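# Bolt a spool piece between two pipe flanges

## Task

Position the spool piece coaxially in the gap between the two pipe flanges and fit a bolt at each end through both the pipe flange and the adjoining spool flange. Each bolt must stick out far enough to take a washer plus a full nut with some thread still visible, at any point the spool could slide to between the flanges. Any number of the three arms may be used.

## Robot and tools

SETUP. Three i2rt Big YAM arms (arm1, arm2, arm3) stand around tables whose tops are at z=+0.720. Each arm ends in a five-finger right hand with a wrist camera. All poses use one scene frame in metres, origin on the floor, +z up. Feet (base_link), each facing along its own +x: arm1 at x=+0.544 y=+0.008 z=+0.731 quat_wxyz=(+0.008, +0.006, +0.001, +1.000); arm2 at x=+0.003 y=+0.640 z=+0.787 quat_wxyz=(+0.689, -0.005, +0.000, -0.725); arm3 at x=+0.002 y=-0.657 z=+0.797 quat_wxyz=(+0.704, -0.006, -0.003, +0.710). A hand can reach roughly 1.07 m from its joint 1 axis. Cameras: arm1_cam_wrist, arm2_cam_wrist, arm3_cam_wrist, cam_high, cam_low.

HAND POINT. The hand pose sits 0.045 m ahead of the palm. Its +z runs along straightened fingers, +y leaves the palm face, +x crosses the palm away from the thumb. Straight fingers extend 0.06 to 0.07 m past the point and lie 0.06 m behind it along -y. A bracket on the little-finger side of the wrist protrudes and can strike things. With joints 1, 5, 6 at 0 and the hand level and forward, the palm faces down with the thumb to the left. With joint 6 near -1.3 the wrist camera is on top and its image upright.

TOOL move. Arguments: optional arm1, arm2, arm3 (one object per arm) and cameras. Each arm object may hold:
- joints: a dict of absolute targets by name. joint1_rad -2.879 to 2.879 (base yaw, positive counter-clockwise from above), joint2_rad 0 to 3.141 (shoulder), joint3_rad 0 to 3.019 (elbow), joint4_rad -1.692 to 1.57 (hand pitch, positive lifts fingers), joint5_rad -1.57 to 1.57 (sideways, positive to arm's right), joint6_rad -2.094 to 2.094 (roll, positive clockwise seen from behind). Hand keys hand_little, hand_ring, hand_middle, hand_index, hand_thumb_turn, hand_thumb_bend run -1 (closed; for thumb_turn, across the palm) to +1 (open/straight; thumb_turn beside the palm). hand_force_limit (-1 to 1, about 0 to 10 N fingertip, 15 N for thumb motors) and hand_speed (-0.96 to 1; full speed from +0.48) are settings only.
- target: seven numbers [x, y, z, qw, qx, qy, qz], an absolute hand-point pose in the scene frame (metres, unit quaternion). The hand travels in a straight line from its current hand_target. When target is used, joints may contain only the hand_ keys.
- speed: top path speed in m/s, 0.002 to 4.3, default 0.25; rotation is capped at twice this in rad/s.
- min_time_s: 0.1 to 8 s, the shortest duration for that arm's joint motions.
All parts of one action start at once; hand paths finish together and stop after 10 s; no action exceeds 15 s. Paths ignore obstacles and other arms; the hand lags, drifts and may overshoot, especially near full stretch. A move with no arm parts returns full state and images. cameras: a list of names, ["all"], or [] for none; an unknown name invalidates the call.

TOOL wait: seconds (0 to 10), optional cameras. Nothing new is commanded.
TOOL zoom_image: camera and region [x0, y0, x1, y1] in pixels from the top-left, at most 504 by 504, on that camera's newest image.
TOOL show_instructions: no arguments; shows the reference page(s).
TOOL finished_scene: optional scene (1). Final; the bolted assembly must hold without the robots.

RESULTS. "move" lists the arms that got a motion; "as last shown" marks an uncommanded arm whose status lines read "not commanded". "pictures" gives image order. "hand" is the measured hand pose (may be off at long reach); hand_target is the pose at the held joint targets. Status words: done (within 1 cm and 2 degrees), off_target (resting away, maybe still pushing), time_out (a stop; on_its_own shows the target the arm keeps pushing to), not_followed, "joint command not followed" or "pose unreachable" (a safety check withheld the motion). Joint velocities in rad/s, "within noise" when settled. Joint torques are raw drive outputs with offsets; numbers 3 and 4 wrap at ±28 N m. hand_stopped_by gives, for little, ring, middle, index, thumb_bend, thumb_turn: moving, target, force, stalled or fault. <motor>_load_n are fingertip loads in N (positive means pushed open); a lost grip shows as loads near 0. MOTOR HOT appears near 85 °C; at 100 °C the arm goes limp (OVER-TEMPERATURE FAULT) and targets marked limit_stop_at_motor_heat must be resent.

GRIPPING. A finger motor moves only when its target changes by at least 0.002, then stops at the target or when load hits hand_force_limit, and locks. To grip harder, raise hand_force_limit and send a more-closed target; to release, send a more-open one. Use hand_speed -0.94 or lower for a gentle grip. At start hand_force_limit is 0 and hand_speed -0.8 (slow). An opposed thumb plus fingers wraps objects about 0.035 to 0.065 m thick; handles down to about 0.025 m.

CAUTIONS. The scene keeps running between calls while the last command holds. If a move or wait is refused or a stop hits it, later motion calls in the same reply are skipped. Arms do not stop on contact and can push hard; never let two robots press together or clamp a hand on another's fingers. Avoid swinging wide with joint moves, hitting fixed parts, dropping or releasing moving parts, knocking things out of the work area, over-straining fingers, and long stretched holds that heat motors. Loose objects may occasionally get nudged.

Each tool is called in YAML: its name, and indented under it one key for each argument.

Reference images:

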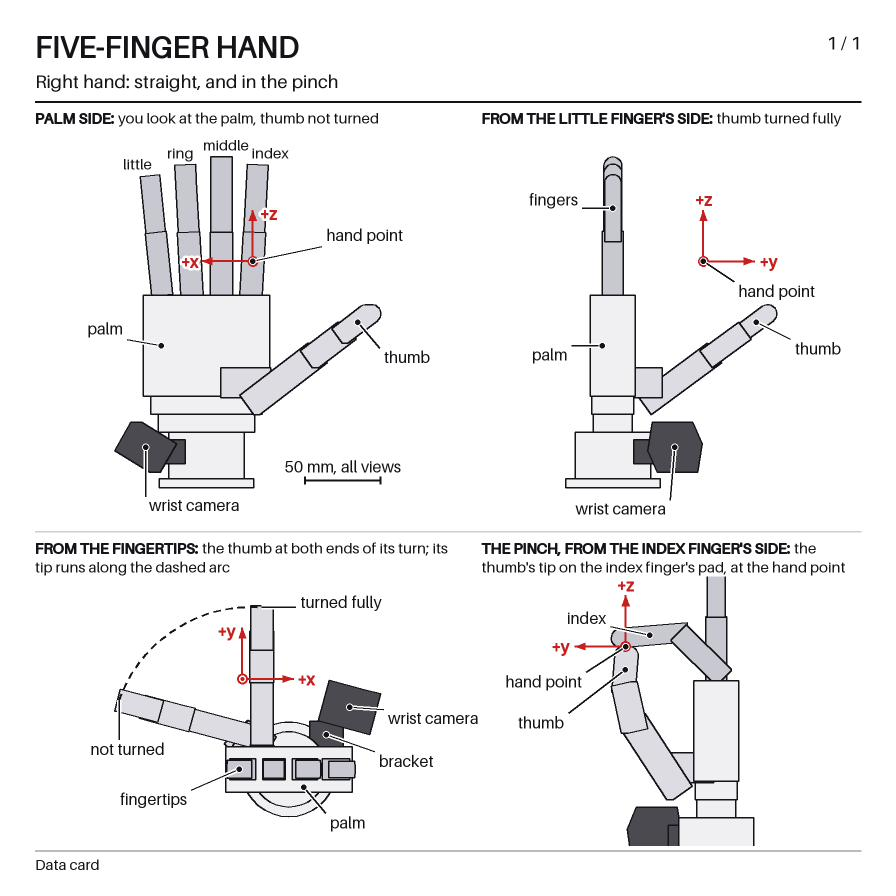

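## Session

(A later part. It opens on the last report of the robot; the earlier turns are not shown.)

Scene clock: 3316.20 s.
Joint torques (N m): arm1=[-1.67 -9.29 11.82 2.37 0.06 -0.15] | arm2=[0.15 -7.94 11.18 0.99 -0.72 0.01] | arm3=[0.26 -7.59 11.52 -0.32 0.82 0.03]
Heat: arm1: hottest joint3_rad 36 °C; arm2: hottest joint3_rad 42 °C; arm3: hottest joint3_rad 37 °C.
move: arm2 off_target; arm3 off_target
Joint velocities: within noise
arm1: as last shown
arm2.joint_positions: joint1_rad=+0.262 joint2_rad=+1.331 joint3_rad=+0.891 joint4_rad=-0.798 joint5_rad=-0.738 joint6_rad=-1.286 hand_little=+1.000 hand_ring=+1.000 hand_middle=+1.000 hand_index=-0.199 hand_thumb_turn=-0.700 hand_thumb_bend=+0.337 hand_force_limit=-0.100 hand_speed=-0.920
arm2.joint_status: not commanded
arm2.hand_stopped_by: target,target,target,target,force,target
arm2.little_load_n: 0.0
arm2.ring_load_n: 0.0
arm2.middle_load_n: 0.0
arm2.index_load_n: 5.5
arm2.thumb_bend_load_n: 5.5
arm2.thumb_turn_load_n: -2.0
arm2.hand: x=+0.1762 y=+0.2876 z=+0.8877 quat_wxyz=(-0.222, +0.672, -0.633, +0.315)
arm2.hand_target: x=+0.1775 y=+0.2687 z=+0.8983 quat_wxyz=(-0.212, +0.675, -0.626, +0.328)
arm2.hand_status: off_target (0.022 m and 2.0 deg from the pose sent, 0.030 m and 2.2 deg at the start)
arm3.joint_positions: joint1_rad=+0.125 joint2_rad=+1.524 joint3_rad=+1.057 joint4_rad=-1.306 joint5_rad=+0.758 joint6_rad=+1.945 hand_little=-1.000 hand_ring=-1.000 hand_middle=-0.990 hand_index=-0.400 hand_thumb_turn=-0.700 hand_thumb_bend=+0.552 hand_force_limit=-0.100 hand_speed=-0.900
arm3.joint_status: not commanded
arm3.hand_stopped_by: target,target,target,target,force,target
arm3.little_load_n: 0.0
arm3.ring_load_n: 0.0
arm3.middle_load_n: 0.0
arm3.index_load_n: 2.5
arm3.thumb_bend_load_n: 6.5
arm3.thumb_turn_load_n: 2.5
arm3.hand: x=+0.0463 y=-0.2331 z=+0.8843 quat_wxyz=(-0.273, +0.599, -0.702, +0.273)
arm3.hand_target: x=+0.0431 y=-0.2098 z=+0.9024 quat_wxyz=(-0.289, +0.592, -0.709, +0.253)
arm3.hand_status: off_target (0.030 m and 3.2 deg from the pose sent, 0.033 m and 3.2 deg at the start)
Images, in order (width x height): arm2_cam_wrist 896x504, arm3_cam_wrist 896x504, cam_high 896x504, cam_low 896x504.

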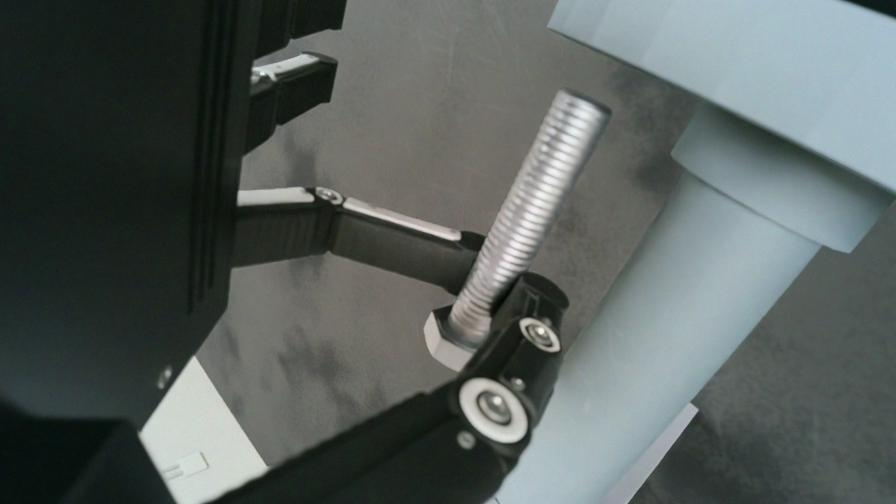

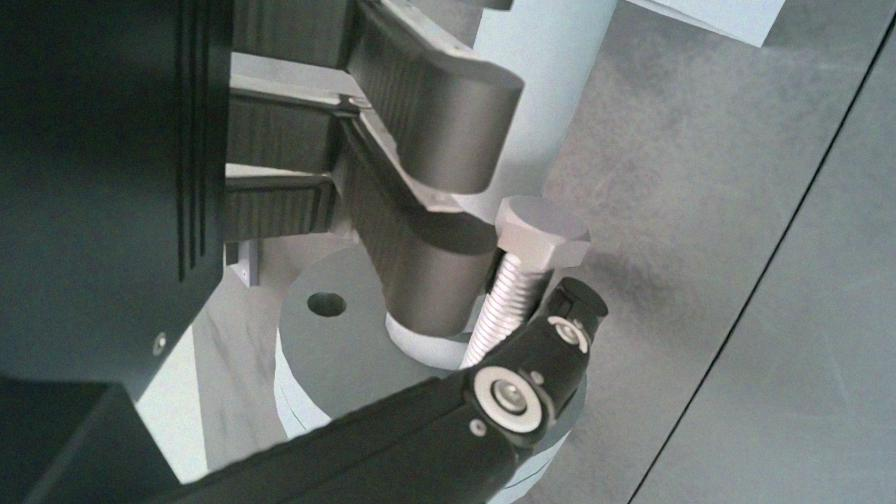

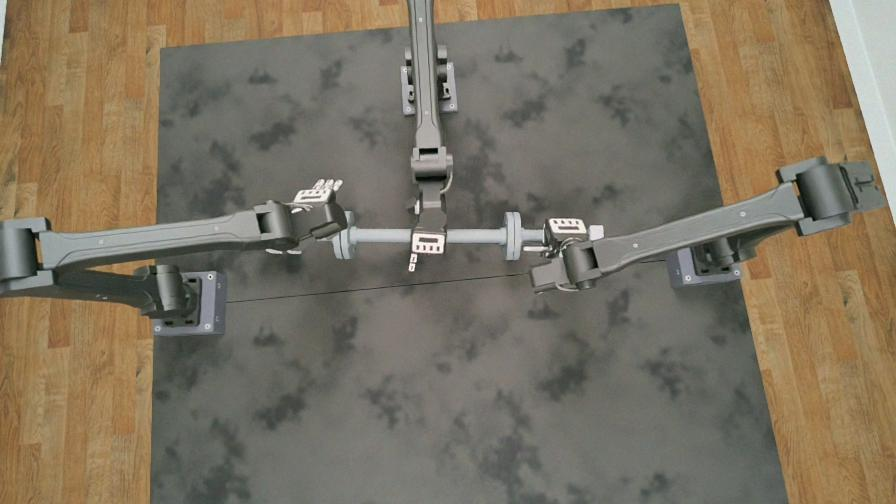

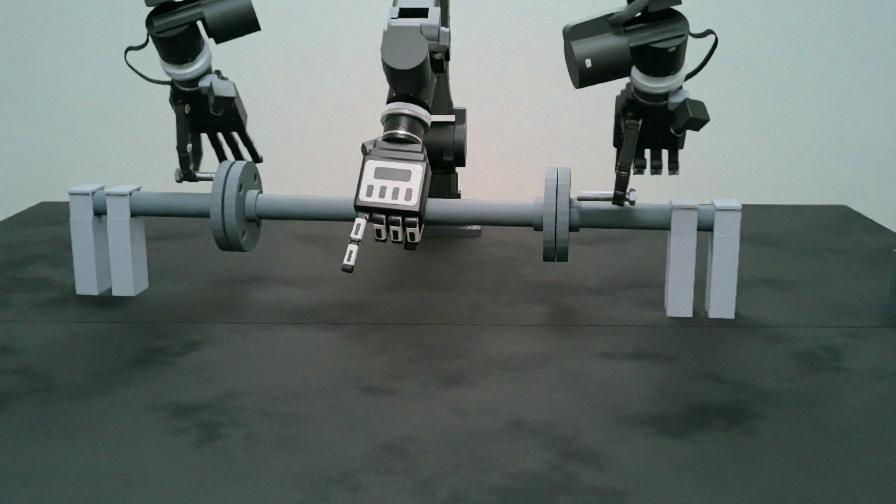

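move:
  arm2: {"target": [0.1712, 0.266, 0.8978, 0.2125, -0.6748, 0.6263, -0.3278], "speed": 0.1}
  arm3: {"target": [0.0437, -0.2030, 0.9018, 0.2889, -0.5920, 0.7087, -0.2528], "speed": 0.1}
  cameras: ["arm2_cam_wrist", "arm3_cam_wrist", "cam_high", "cam_low"]

zoom_image:
  camera: "arm2_cam_wrist"
  region: [500, 0, 760, 180]

zoom_image:
  camera: "cam_low"
  region: [150, 140, 250, 210]

zoom_image:
  camera: "cam_low"
  region: [550, 150, 650, 220]

zoom_image:
  camera: "cam_high"
  region: [490, 200, 570, 270]

Scene clock: 3361.53 s.
Joint torques (N m): arm1=[-1.14 -9.11 11.81 2.36 0.02 -0.14] | arm2=[-1.61 -8.12 11.14 0.43 -0.69 -0.05] | arm3=[0.03 -8.41 11.49 -0.34 0.82 0]
Heat: arm1: hottest joint3_rad 36 °C; arm2: hottest joint3_rad 42 °C; arm3: hottest joint3_rad 36 °C.
move: arm2 off_target; arm3 off_target
Joint velocities: within noise
arm1: as last shown
arm2.joint_positions: joint1_rad=+0.247 joint2_rad=+1.336 joint3_rad=+0.896 joint4_rad=-0.800 joint5_rad=-0.743 joint6_rad=-1.308 hand_little=+1.000 hand_ring=+1.000 hand_middle=+1.000 hand_index=-0.199 hand_thumb_turn=-0.700 hand_thumb_bend=+0.337 hand_force_limit=-0.100 hand_speed=-0.920
arm2.joint_status: not commanded
arm2.hand_stopped_by: target,target,target,target,force,target
arm2.little_load_n: 0.0
arm2.ring_load_n: 0.0
arm2.middle_load_n: 0.0
arm2.index_load_n: 5.5
arm2.thumb_bend_load_n: 5.5
arm2.thumb_turn_load_n: -1.5
arm2.hand: x=+0.1717 y=+0.2827 z=+0.8880 quat_wxyz=(-0.219, +0.674, -0.630, +0.319)
arm2.hand_target: x=+0.1709 y=+0.2665 z=+0.8978 quat_wxyz=(-0.212, +0.675, -0.626, +0.328)
arm2.hand_status: off_target (0.019 m and 1.3 deg from the pose sent, 0.024 m and 2.0 deg at the start)
arm3.joint_positions: joint1_rad=+0.125 joint2_rad=+1.537 joint3_rad=+1.071 joint4_rad=-1.306 joint5_rad=+0.759 joint6_rad=+1.945 hand_little=-1.000 hand_ring=-1.000 hand_middle=-0.990 hand_index=-0.400 hand_thumb_turn=-0.700 hand_thumb_bend=+0.552 hand_force_limit=-0.100 hand_speed=-0.900
arm3.joint_status: not commanded
arm3.hand_stopped_by: target,target,target,target,force,target
arm3.little_load_n: 0.0
arm3.ring_load_n: 0.0
arm3.middle_load_n: 0.0
arm3.index_load_n: 2.5
arm3.thumb_bend_load_n: 6.5
arm3.thumb_turn_load_n: 2.5
arm3.hand: x=+0.0457 y=-0.2276 z=+0.8841 quat_wxyz=(-0.274, +0.599, -0.702, +0.273)
arm3.hand_target: x=+0.0438 y=-0.2043 z=+0.9023 quat_wxyz=(-0.289, +0.592, -0.709, +0.253)
arm3.hand_status: off_target (0.030 m and 3.1 deg from the pose sent, 0.035 m and 3.2 deg at the start)
Images, in order (width x height): arm2_cam_wrist 896x504, arm3_cam_wrist 896x504, cam_high 896x504, cam_low 896x504.

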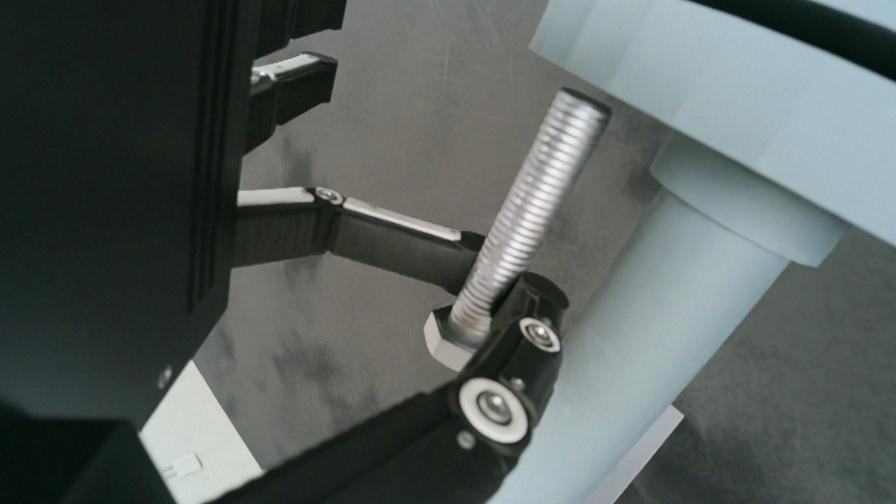

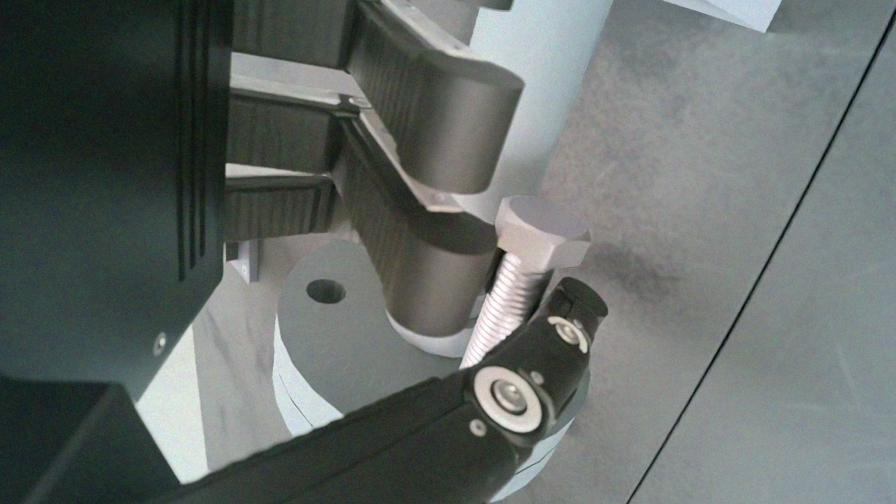

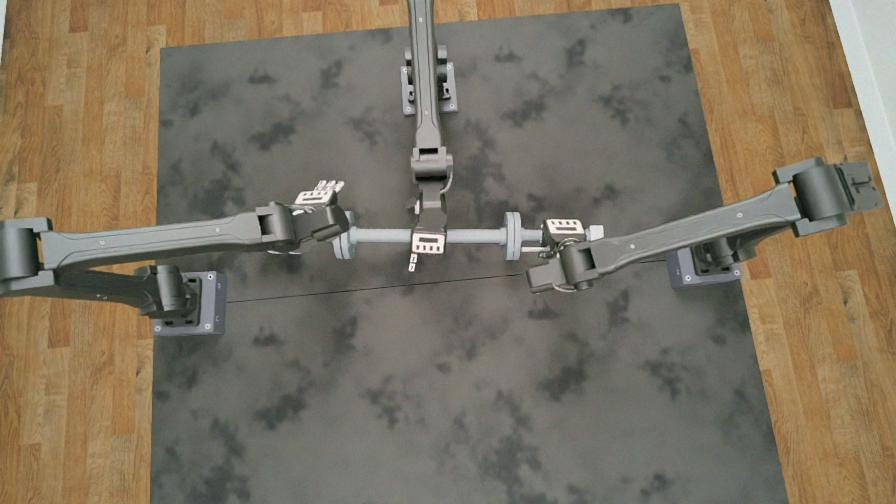

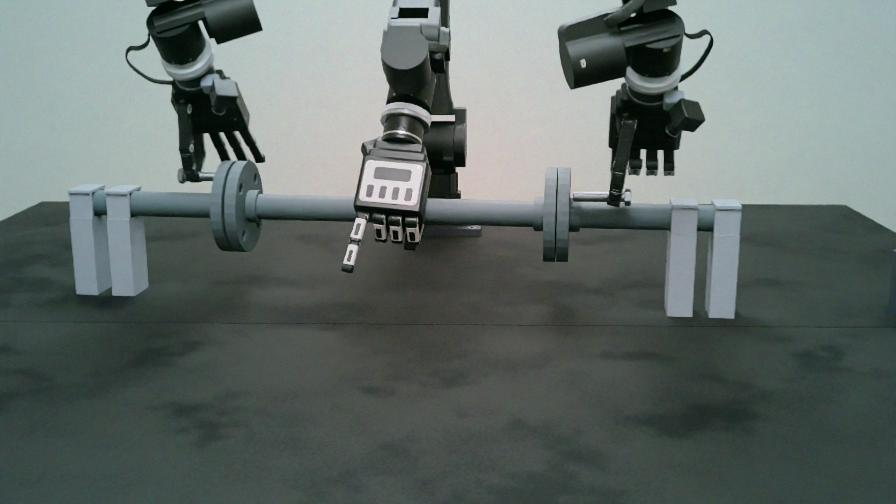

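Scaled by 1.938 from the camera's image (finer frame: 1280x720).

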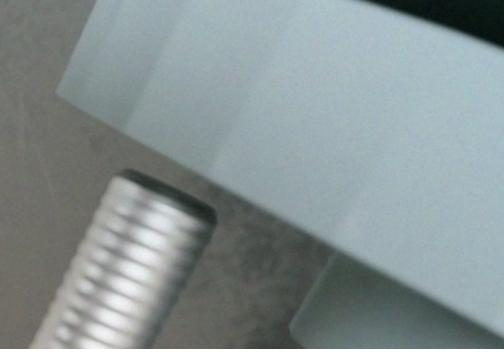

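Scaled by 5.040 from the camera's image (finer frame: 1280x720).

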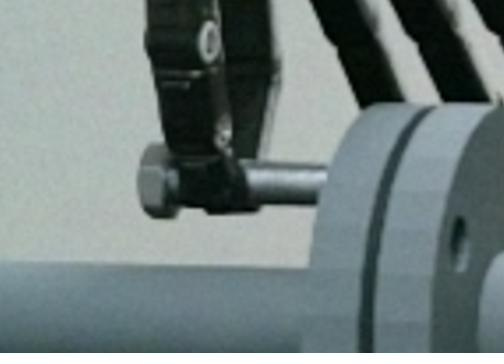

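Scaled by 5.040 from the camera's image (finer frame: 1280x720).

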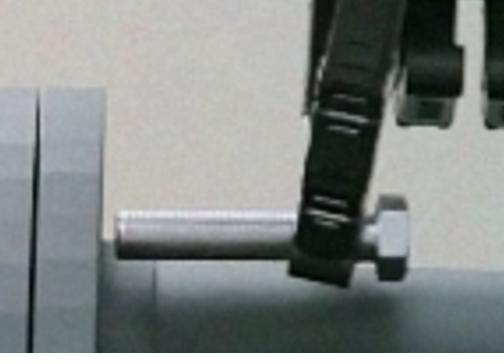

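Scaled by 6.300 from the camera's image (finer frame: 1280x720).

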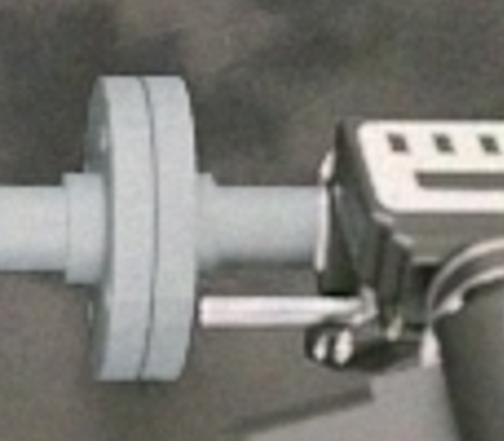

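zoom_image:
  camera: "cam_high"
  region: [500, 210, 550, 270]

zoom_image:
  camera: "cam_low"
  region: [550, 160, 610, 270]

Scaled by 8.400 from the camera's image (finer frame: 1280x720).

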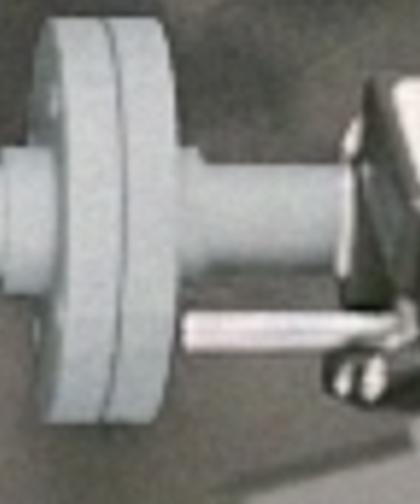

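Scaled by 4.582 from the camera's image (finer frame: 1280x720).

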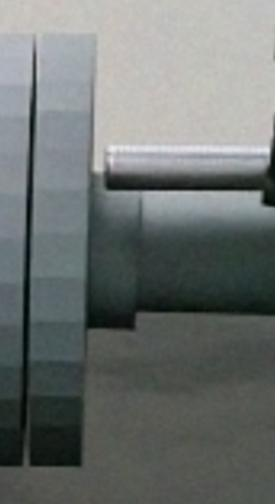

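zoom_image:
  camera: "cam_high"
  region: [250, 200, 370, 280]

zoom_image:
  camera: "cam_high"
  region: [540, 200, 660, 280]

Scaled by 4.200 from the camera's image (finer frame: 1280x720).

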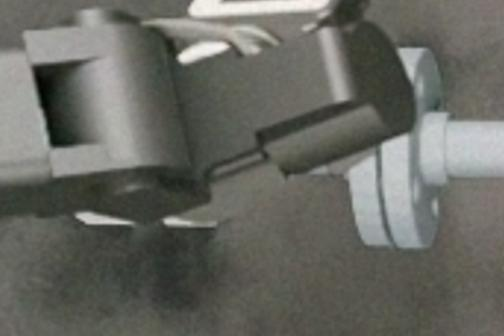

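Scaled by 4.200 from the camera's image (finer frame: 1280x720).

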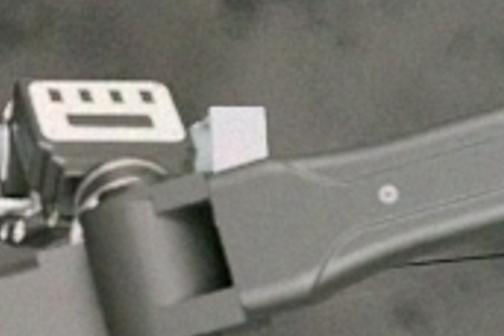

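zoom_image:
  camera: "arm3_cam_wrist"
  region: [420, 170, 640, 390]

zoom_image:
  camera: "arm3_cam_wrist"
  region: [250, 200, 650, 504]

Scaled by 2.291 from the camera's image (finer frame: 1280x720).

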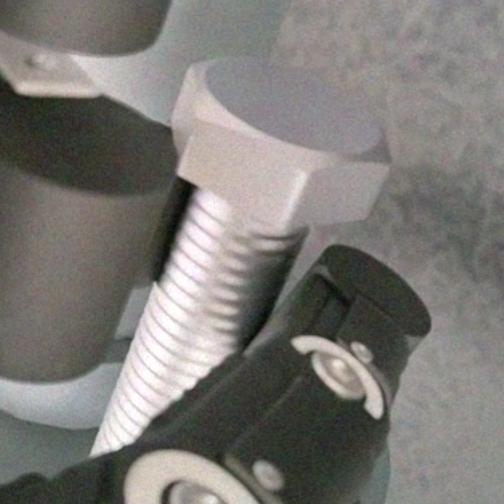

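Scaled by 1.260 from the camera's image (finer frame: 1280x720).

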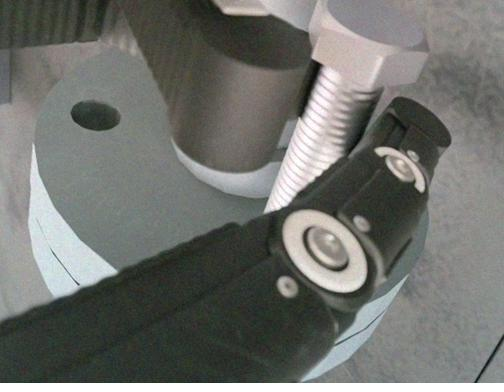

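zoom_image:
  camera: "arm3_cam_wrist"
  region: [440, 0, 680, 220]

Scaled by 2.100 from the camera's image (finer frame: 1280x720).

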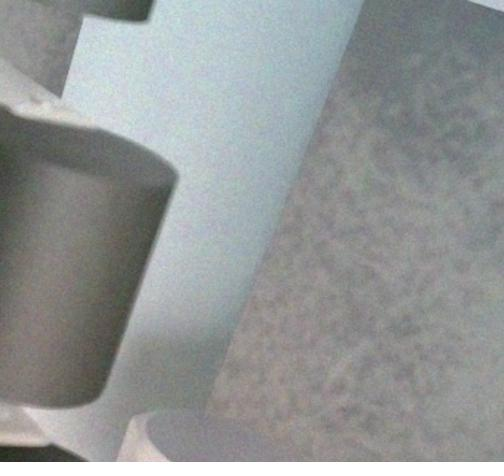

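move:
  arm2: {"target": [0.1690, 0.266, 0.8973, 0.2125, -0.6748, 0.6263, -0.3278], "speed": 0.1}
  arm3: {"target": [0.0515, -0.2043, 0.9030, 0.2889, -0.5920, 0.7087, -0.2528], "speed": 0.1}
  cameras: ["arm2_cam_wrist", "arm3_cam_wrist", "cam_high", "cam_low"]

zoom_image:
  camera: "cam_high"
  region: [500, 210, 550, 270]

zoom_image:
  camera: "cam_low"
  region: [550, 160, 650, 270]

zoom_image:
  camera: "arm3_cam_wrist"
  region: [250, 200, 650, 504]

zoom_image:
  camera: "arm2_cam_wrist"
  region: [500, 0, 760, 180]

Scene clock: 3528.63 s.
Joint torques (N m): arm1=[-1.55 -9.23 11.82 2.44 0.04 -0.15] | arm2=[-0.56 -7.77 10.95 0.59 -0.74 -0.03] | arm3=[-0.32 -8.82 10.96 -0.14 0.8 -0.07]
Heat: arm1: hottest joint3_rad 36 °C; arm2: hottest joint3_rad 43 °C; arm3: hottest joint3_rad 37 °C.
move: arm2 off_target; arm3 off_target
Joint velocities: within noise
arm1.joint_positions: joint1_rad=-0.024 joint2_rad=+1.426 joint3_rad=+0.865 joint4_rad=-0.384 joint5_rad=+0.079 joint6_rad=+0.110 hand_little=+1.000 hand_ring=-0.905 hand_middle=-0.917 hand_index=-0.942 hand_thumb_turn=-1.000 hand_thumb_bend=+0.502 hand_force_limit=+0.500 hand_speed=-0.850
arm1.joint_status: not commanded
arm1.hand_stopped_by: fault,force,force,force,force,target
arm1.little_load_n: 0.0
arm1.ring_load_n: 9.0
arm1.middle_load_n: 10.0
arm1.index_load_n: 9.0
arm1.thumb_bend_load_n: 5.5
arm1.thumb_turn_load_n: 0.0
arm1.hand: x=+0.0735 y=+0.0058 z=+0.7966 quat_wxyz=(-0.240, +0.727, +0.609, -0.205)
arm1.hand_target: x=+0.0533 y=+0.0073 z=+0.8152 quat_wxyz=(-0.258, +0.719, +0.606, -0.224)
arm1.hand_status: not commanded
arm2.joint_positions: joint1_rad=+0.243 joint2_rad=+1.336 joint3_rad=+0.896 joint4_rad=-0.804 joint5_rad=-0.745 joint6_rad=-1.316 hand_little=+1.000 hand_ring=+1.000 hand_middle=+1.000 hand_index=-0.199 hand_thumb_turn=-0.700 hand_thumb_bend=+0.337 hand_force_limit=-0.100 hand_speed=-0.920
arm2.joint_status: not commanded
arm2.hand_stopped_by: target,target,target,target,force,target
arm2.little_load_n: 0.0
arm2.ring_load_n: 0.0
arm2.middle_load_n: 0.0
arm2.index_load_n: 5.5
arm2.thumb_bend_load_n: 5.5
arm2.thumb_turn_load_n: -1.5
arm2.hand: x=+0.1700 y=+0.2826 z=+0.8878 quat_wxyz=(-0.219, +0.674, -0.629, +0.319)
arm2.hand_target: x=+0.1688 y=+0.2665 z=+0.8973 quat_wxyz=(-0.212, +0.675, -0.626, +0.328)
arm2.hand_status: off_target (0.019 m and 1.3 deg from the pose sent, 0.019 m and 1.3 deg at the start)
arm3.joint_positions: joint1_rad=+0.116 joint2_rad=+1.537 joint3_rad=+1.071 joint4_rad=-1.295 joint5_rad=+0.762 joint6_rad=+1.927 hand_little=-1.000 hand_ring=-1.000 hand_middle=-0.990 hand_index=-0.400 hand_thumb_turn=-0.700 hand_thumb_bend=+0.552 hand_force_limit=-0.100 hand_speed=-0.900
arm3.joint_status: not commanded
arm3.hand_stopped_by: target,target,target,target,force,target
arm3.little_load_n: 0.0
arm3.ring_load_n: 0.0
arm3.middle_load_n: 0.0
arm3.index_load_n: 2.5
arm3.thumb_bend_load_n: 6.5
arm3.thumb_turn_load_n: 2.5
arm3.hand: x=+0.0493 y=-0.2263 z=+0.8840 quat_wxyz=(-0.274, +0.600, -0.700, +0.273)
arm3.hand_target: x=+0.0517 y=-0.2054 z=+0.9035 quat_wxyz=(-0.289, +0.592, -0.709, +0.253)
arm3.hand_status: off_target (0.029 m and 3.2 deg from the pose sent, 0.031 m and 3.1 deg at the start)
Images, in order (width x height): arm2_cam_wrist 896x504, arm3_cam_wrist 896x504, cam_high 896x504, cam_low 896x504.

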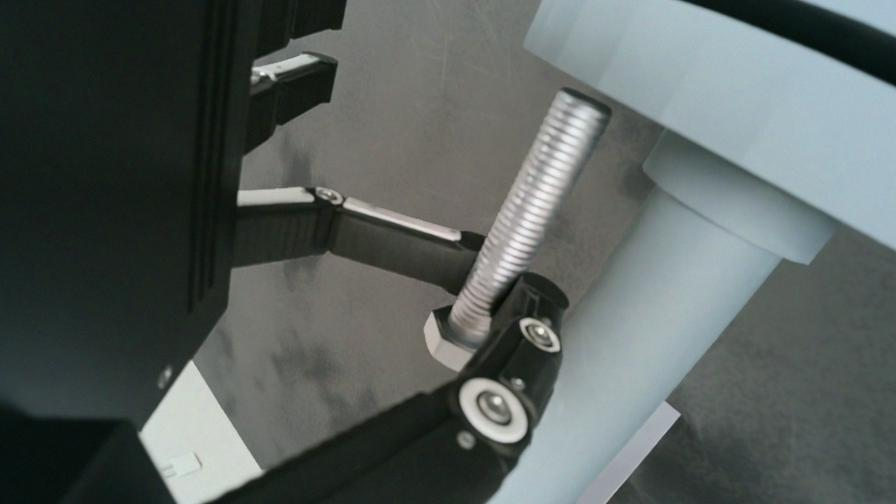

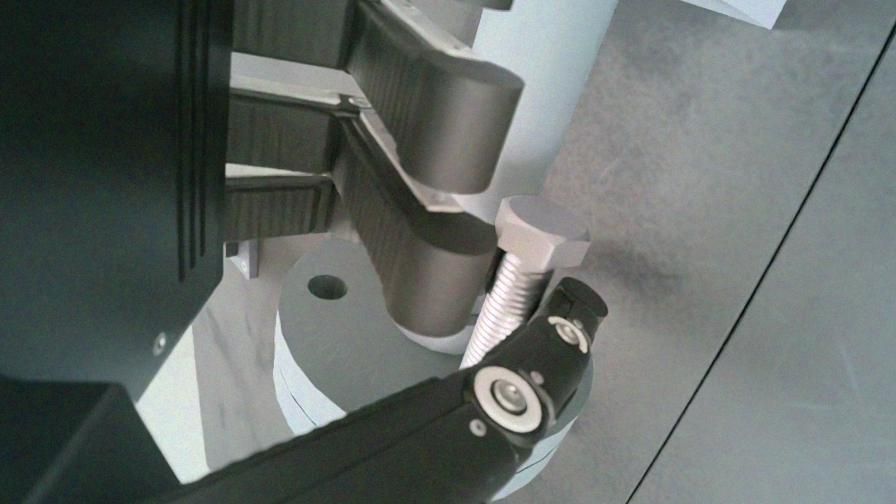

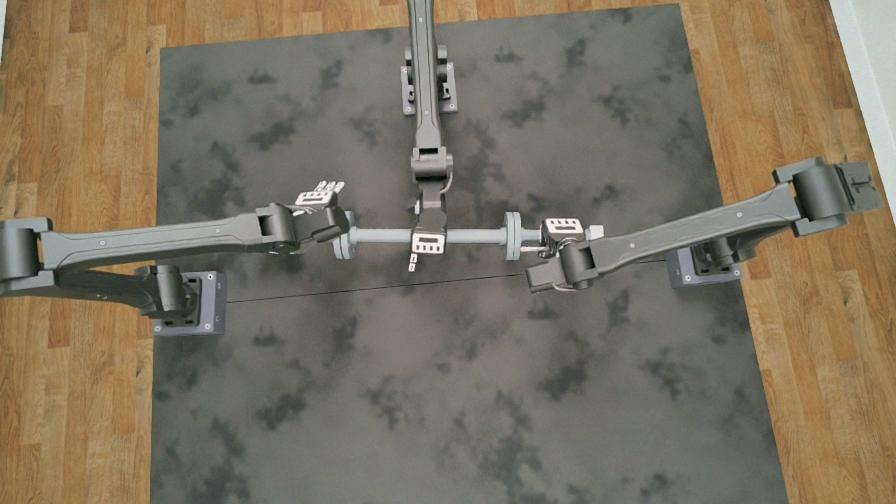

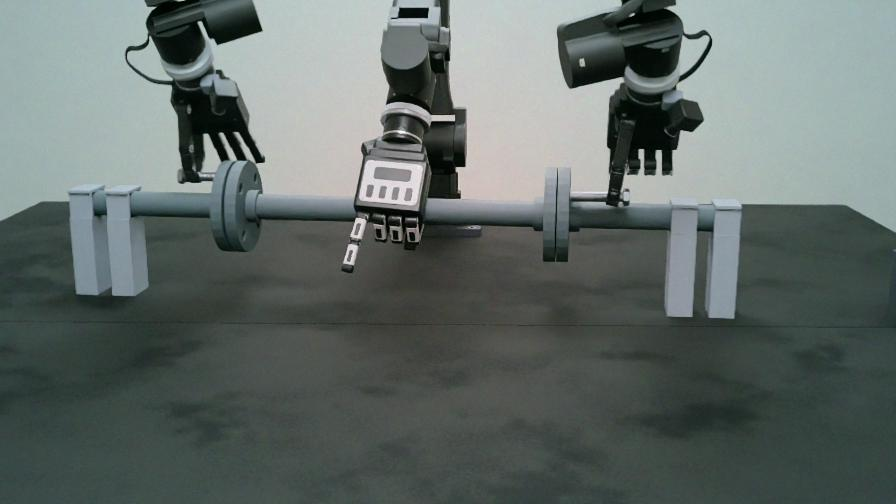

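Scaled by 8.400 from the camera's image (finer frame: 1280x720).

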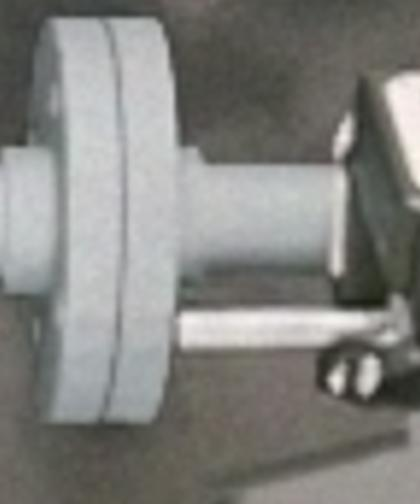

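Scaled by 4.582 from the camera's image (finer frame: 1280x720).

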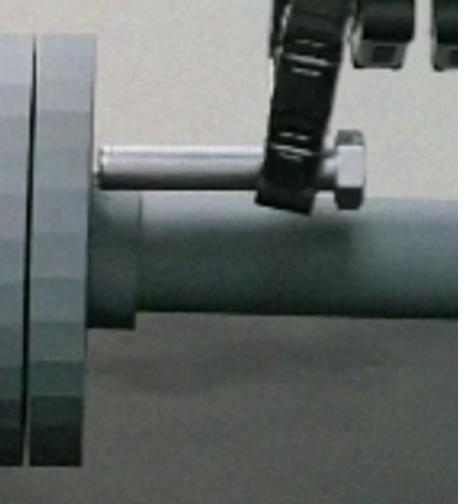

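Scaled by 1.260 from the camera's image (finer frame: 1280x720).

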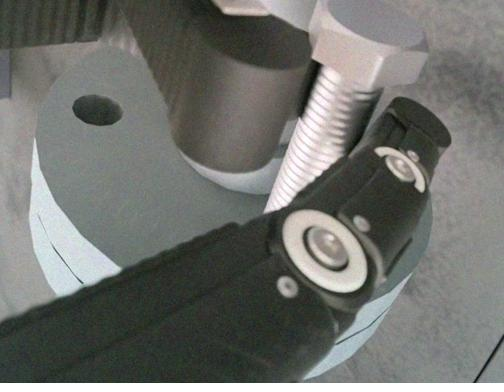

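Scaled by 1.938 from the camera's image (finer frame: 1280x720).

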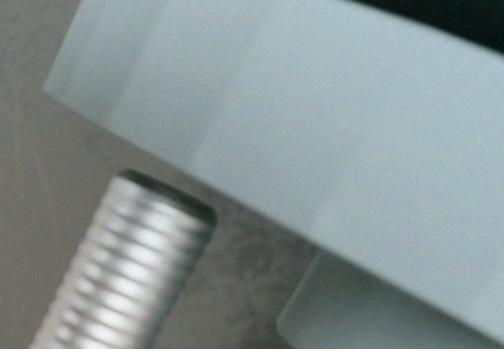

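move:
  arm2: {"target": [0.1683, 0.2605, 0.8972, 0.2125, -0.6748, 0.6263, -0.3278], "speed": 0.1}
  arm3: {"target": [0.0565, -0.2080, 0.9037, 0.2889, -0.5920, 0.7087, -0.2528], "speed": 0.1}
  cameras: ["arm2_cam_wrist", "arm3_cam_wrist", "cam_high", "cam_low"]

zoom_image:
  camera: "cam_high"
  region: [500, 210, 550, 270]

zoom_image:
  camera: "cam_low"
  region: [550, 160, 650, 270]

zoom_image:
  camera: "arm2_cam_wrist"
  region: [500, 0, 760, 180]

zoom_image:
  camera: "cam_low"
  region: [150, 140, 270, 240]

Scene clock: 3565.43 s.
Joint torques (N m): arm1=[-1.85 -8.88 11.82 2.51 0.02 -0.18] | arm2=[-0.56 -8.23 11.28 0.62 -0.7 -0.07] | arm3=[-0.62 -10.64 9.89 0.01 0.82 -0.07]
Heat: arm1: hottest joint3_rad 36 °C; arm2: hottest joint3_rad 43 °C; arm3: hottest joint3_rad 37 °C.
move: arm2 off_target; arm3 off_target
Joint velocities: within noise
arm1: as last shown
arm2.joint_positions: joint1_rad=+0.239 joint2_rad=+1.351 joint3_rad=+0.908 joint4_rad=-0.808 joint5_rad=-0.747 joint6_rad=-1.320 hand_little=+1.000 hand_ring=+1.000 hand_middle=+1.000 hand_index=-0.199 hand_thumb_turn=-0.700 hand_thumb_bend=+0.337 hand_force_limit=-0.100 hand_speed=-0.920
arm2.joint_status: not commanded
arm2.hand_stopped_by: target,target,target,target,force,target
arm2.little_load_n: 0.0
arm2.ring_load_n: 0.0
arm2.middle_load_n: 0.0
arm2.index_load_n: 5.5
arm2.thumb_bend_load_n: 5.5
arm2.thumb_turn_load_n: -2.0
arm2.hand: x=+0.1695 y=+0.2785 z=+0.8871 quat_wxyz=(-0.220, +0.674, -0.630, +0.318)
arm2.hand_target: x=+0.1681 y=+0.2611 z=+0.8972 quat_wxyz=(-0.212, +0.675, -0.626, +0.328)
arm2.hand_status: off_target (0.021 m and 1.5 deg from the pose sent, 0.024 m and 1.2 deg at the start)
arm3.joint_positions: joint1_rad=+0.104 joint2_rad=+1.537 joint3_rad=+1.071 joint4_rad=-1.285 joint5_rad=+0.764 joint6_rad=+1.912 hand_little=-1.000 hand_ring=-1.000 hand_middle=-0.990 hand_index=-0.400 hand_thumb_turn=-0.700 hand_thumb_bend=+0.552 hand_force_limit=-0.100 hand_speed=-0.900
arm3.joint_status: not commanded
arm3.hand_stopped_by: target,target,target,target,force,target
arm3.little_load_n: 0.0
arm3.ring_load_n: 0.0
arm3.middle_load_n: 0.0
arm3.index_load_n: 2.5
arm3.thumb_bend_load_n: 6.5
arm3.thumb_turn_load_n: 2.5
arm3.hand: x=+0.0538 y=-0.2251 z=+0.8838 quat_wxyz=(-0.274, +0.600, -0.700, +0.273)
arm3.hand_target: x=+0.0566 y=-0.2089 z=+0.9040 quat_wxyz=(-0.289, +0.592, -0.709, +0.253)
arm3.hand_status: off_target (0.026 m and 3.2 deg from the pose sent, 0.028 m and 3.2 deg at the start)
Images, in order (width x height): arm2_cam_wrist 896x504, arm3_cam_wrist 896x504, cam_high 896x504, cam_low 896x504.

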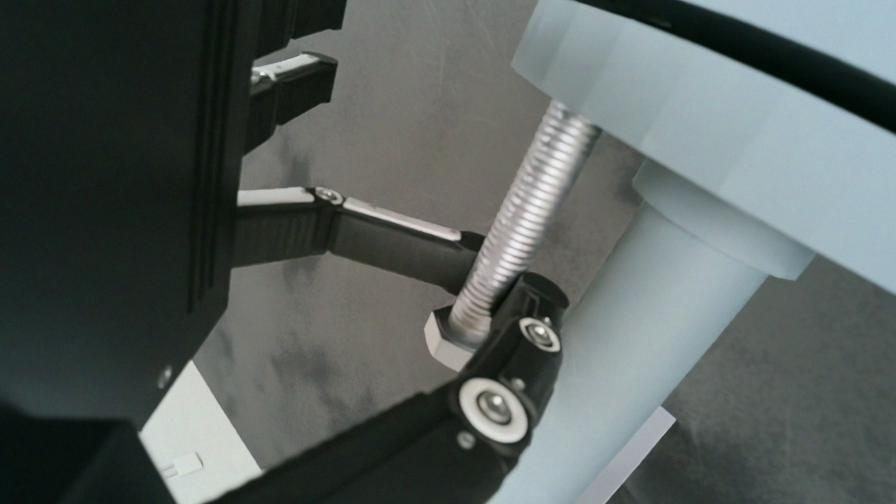

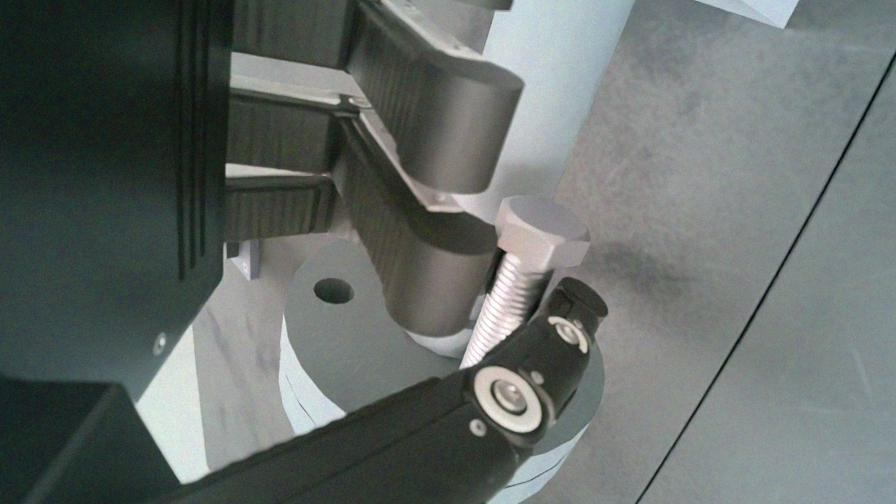

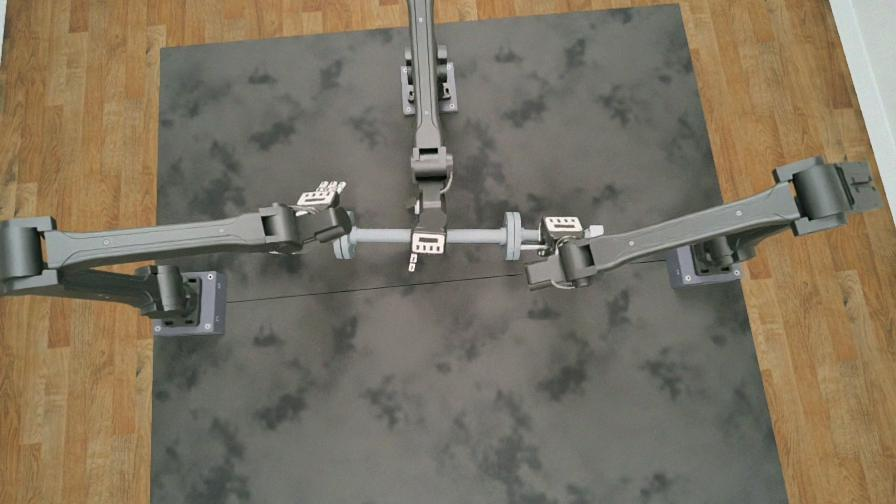

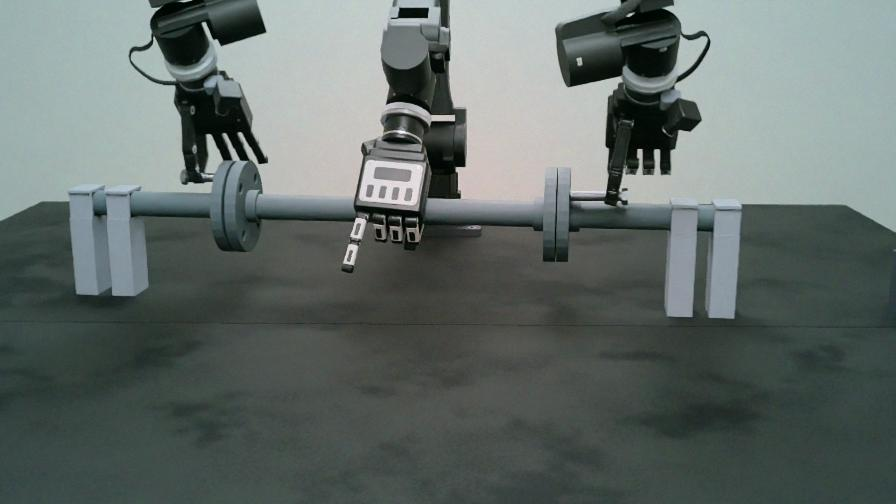

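Scaled by 8.400 from the camera's image (finer frame: 1280x720).

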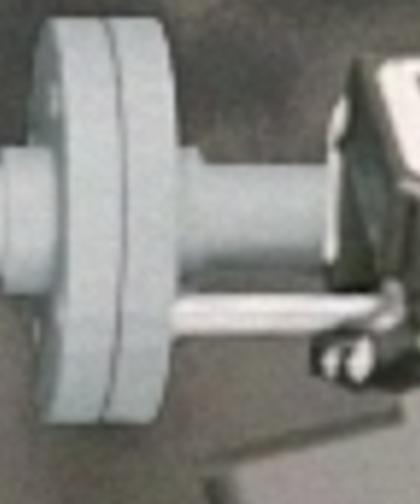

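Scaled by 4.582 from the camera's image (finer frame: 1280x720).

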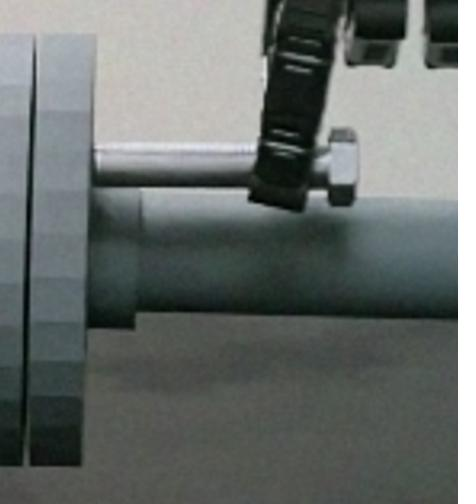

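Scaled by 1.938 from the camera's image (finer frame: 1280x720).

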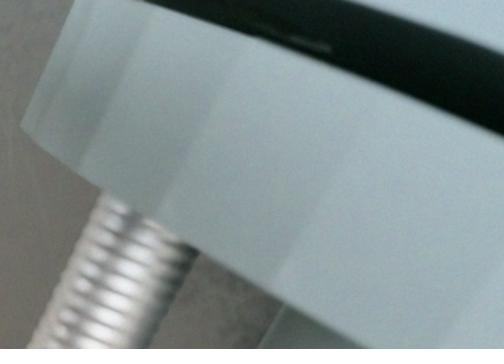

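Scaled by 4.200 from the camera's image (finer frame: 1280x720).

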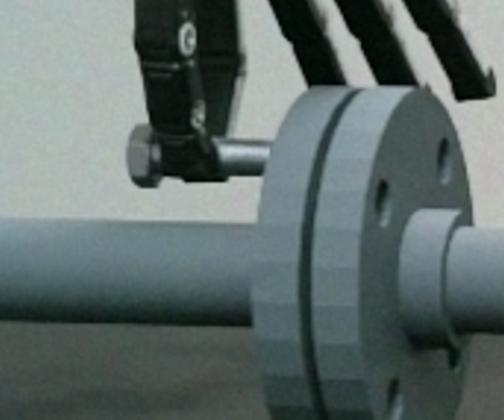

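zoom_image:
  camera: "arm3_cam_wrist"
  region: [250, 200, 490, 420]

zoom_image:
  camera: "arm3_cam_wrist"
  region: [450, 290, 650, 504]

Scaled by 2.100 from the camera's image (finer frame: 1280x720).

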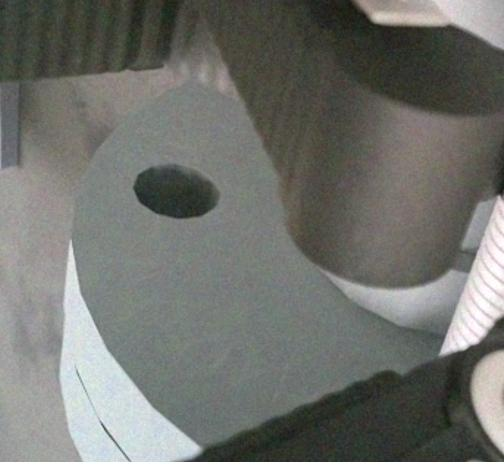

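Scaled by 2.355 from the camera's image (finer frame: 1280x720).

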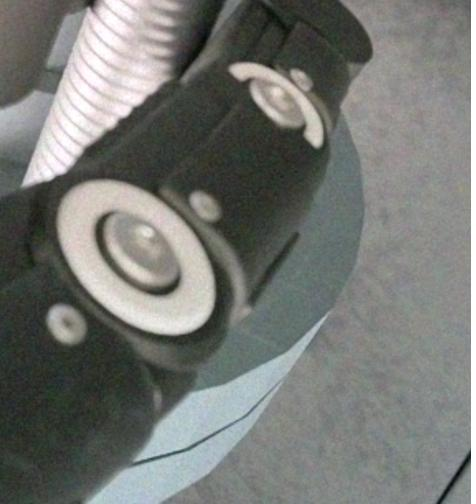

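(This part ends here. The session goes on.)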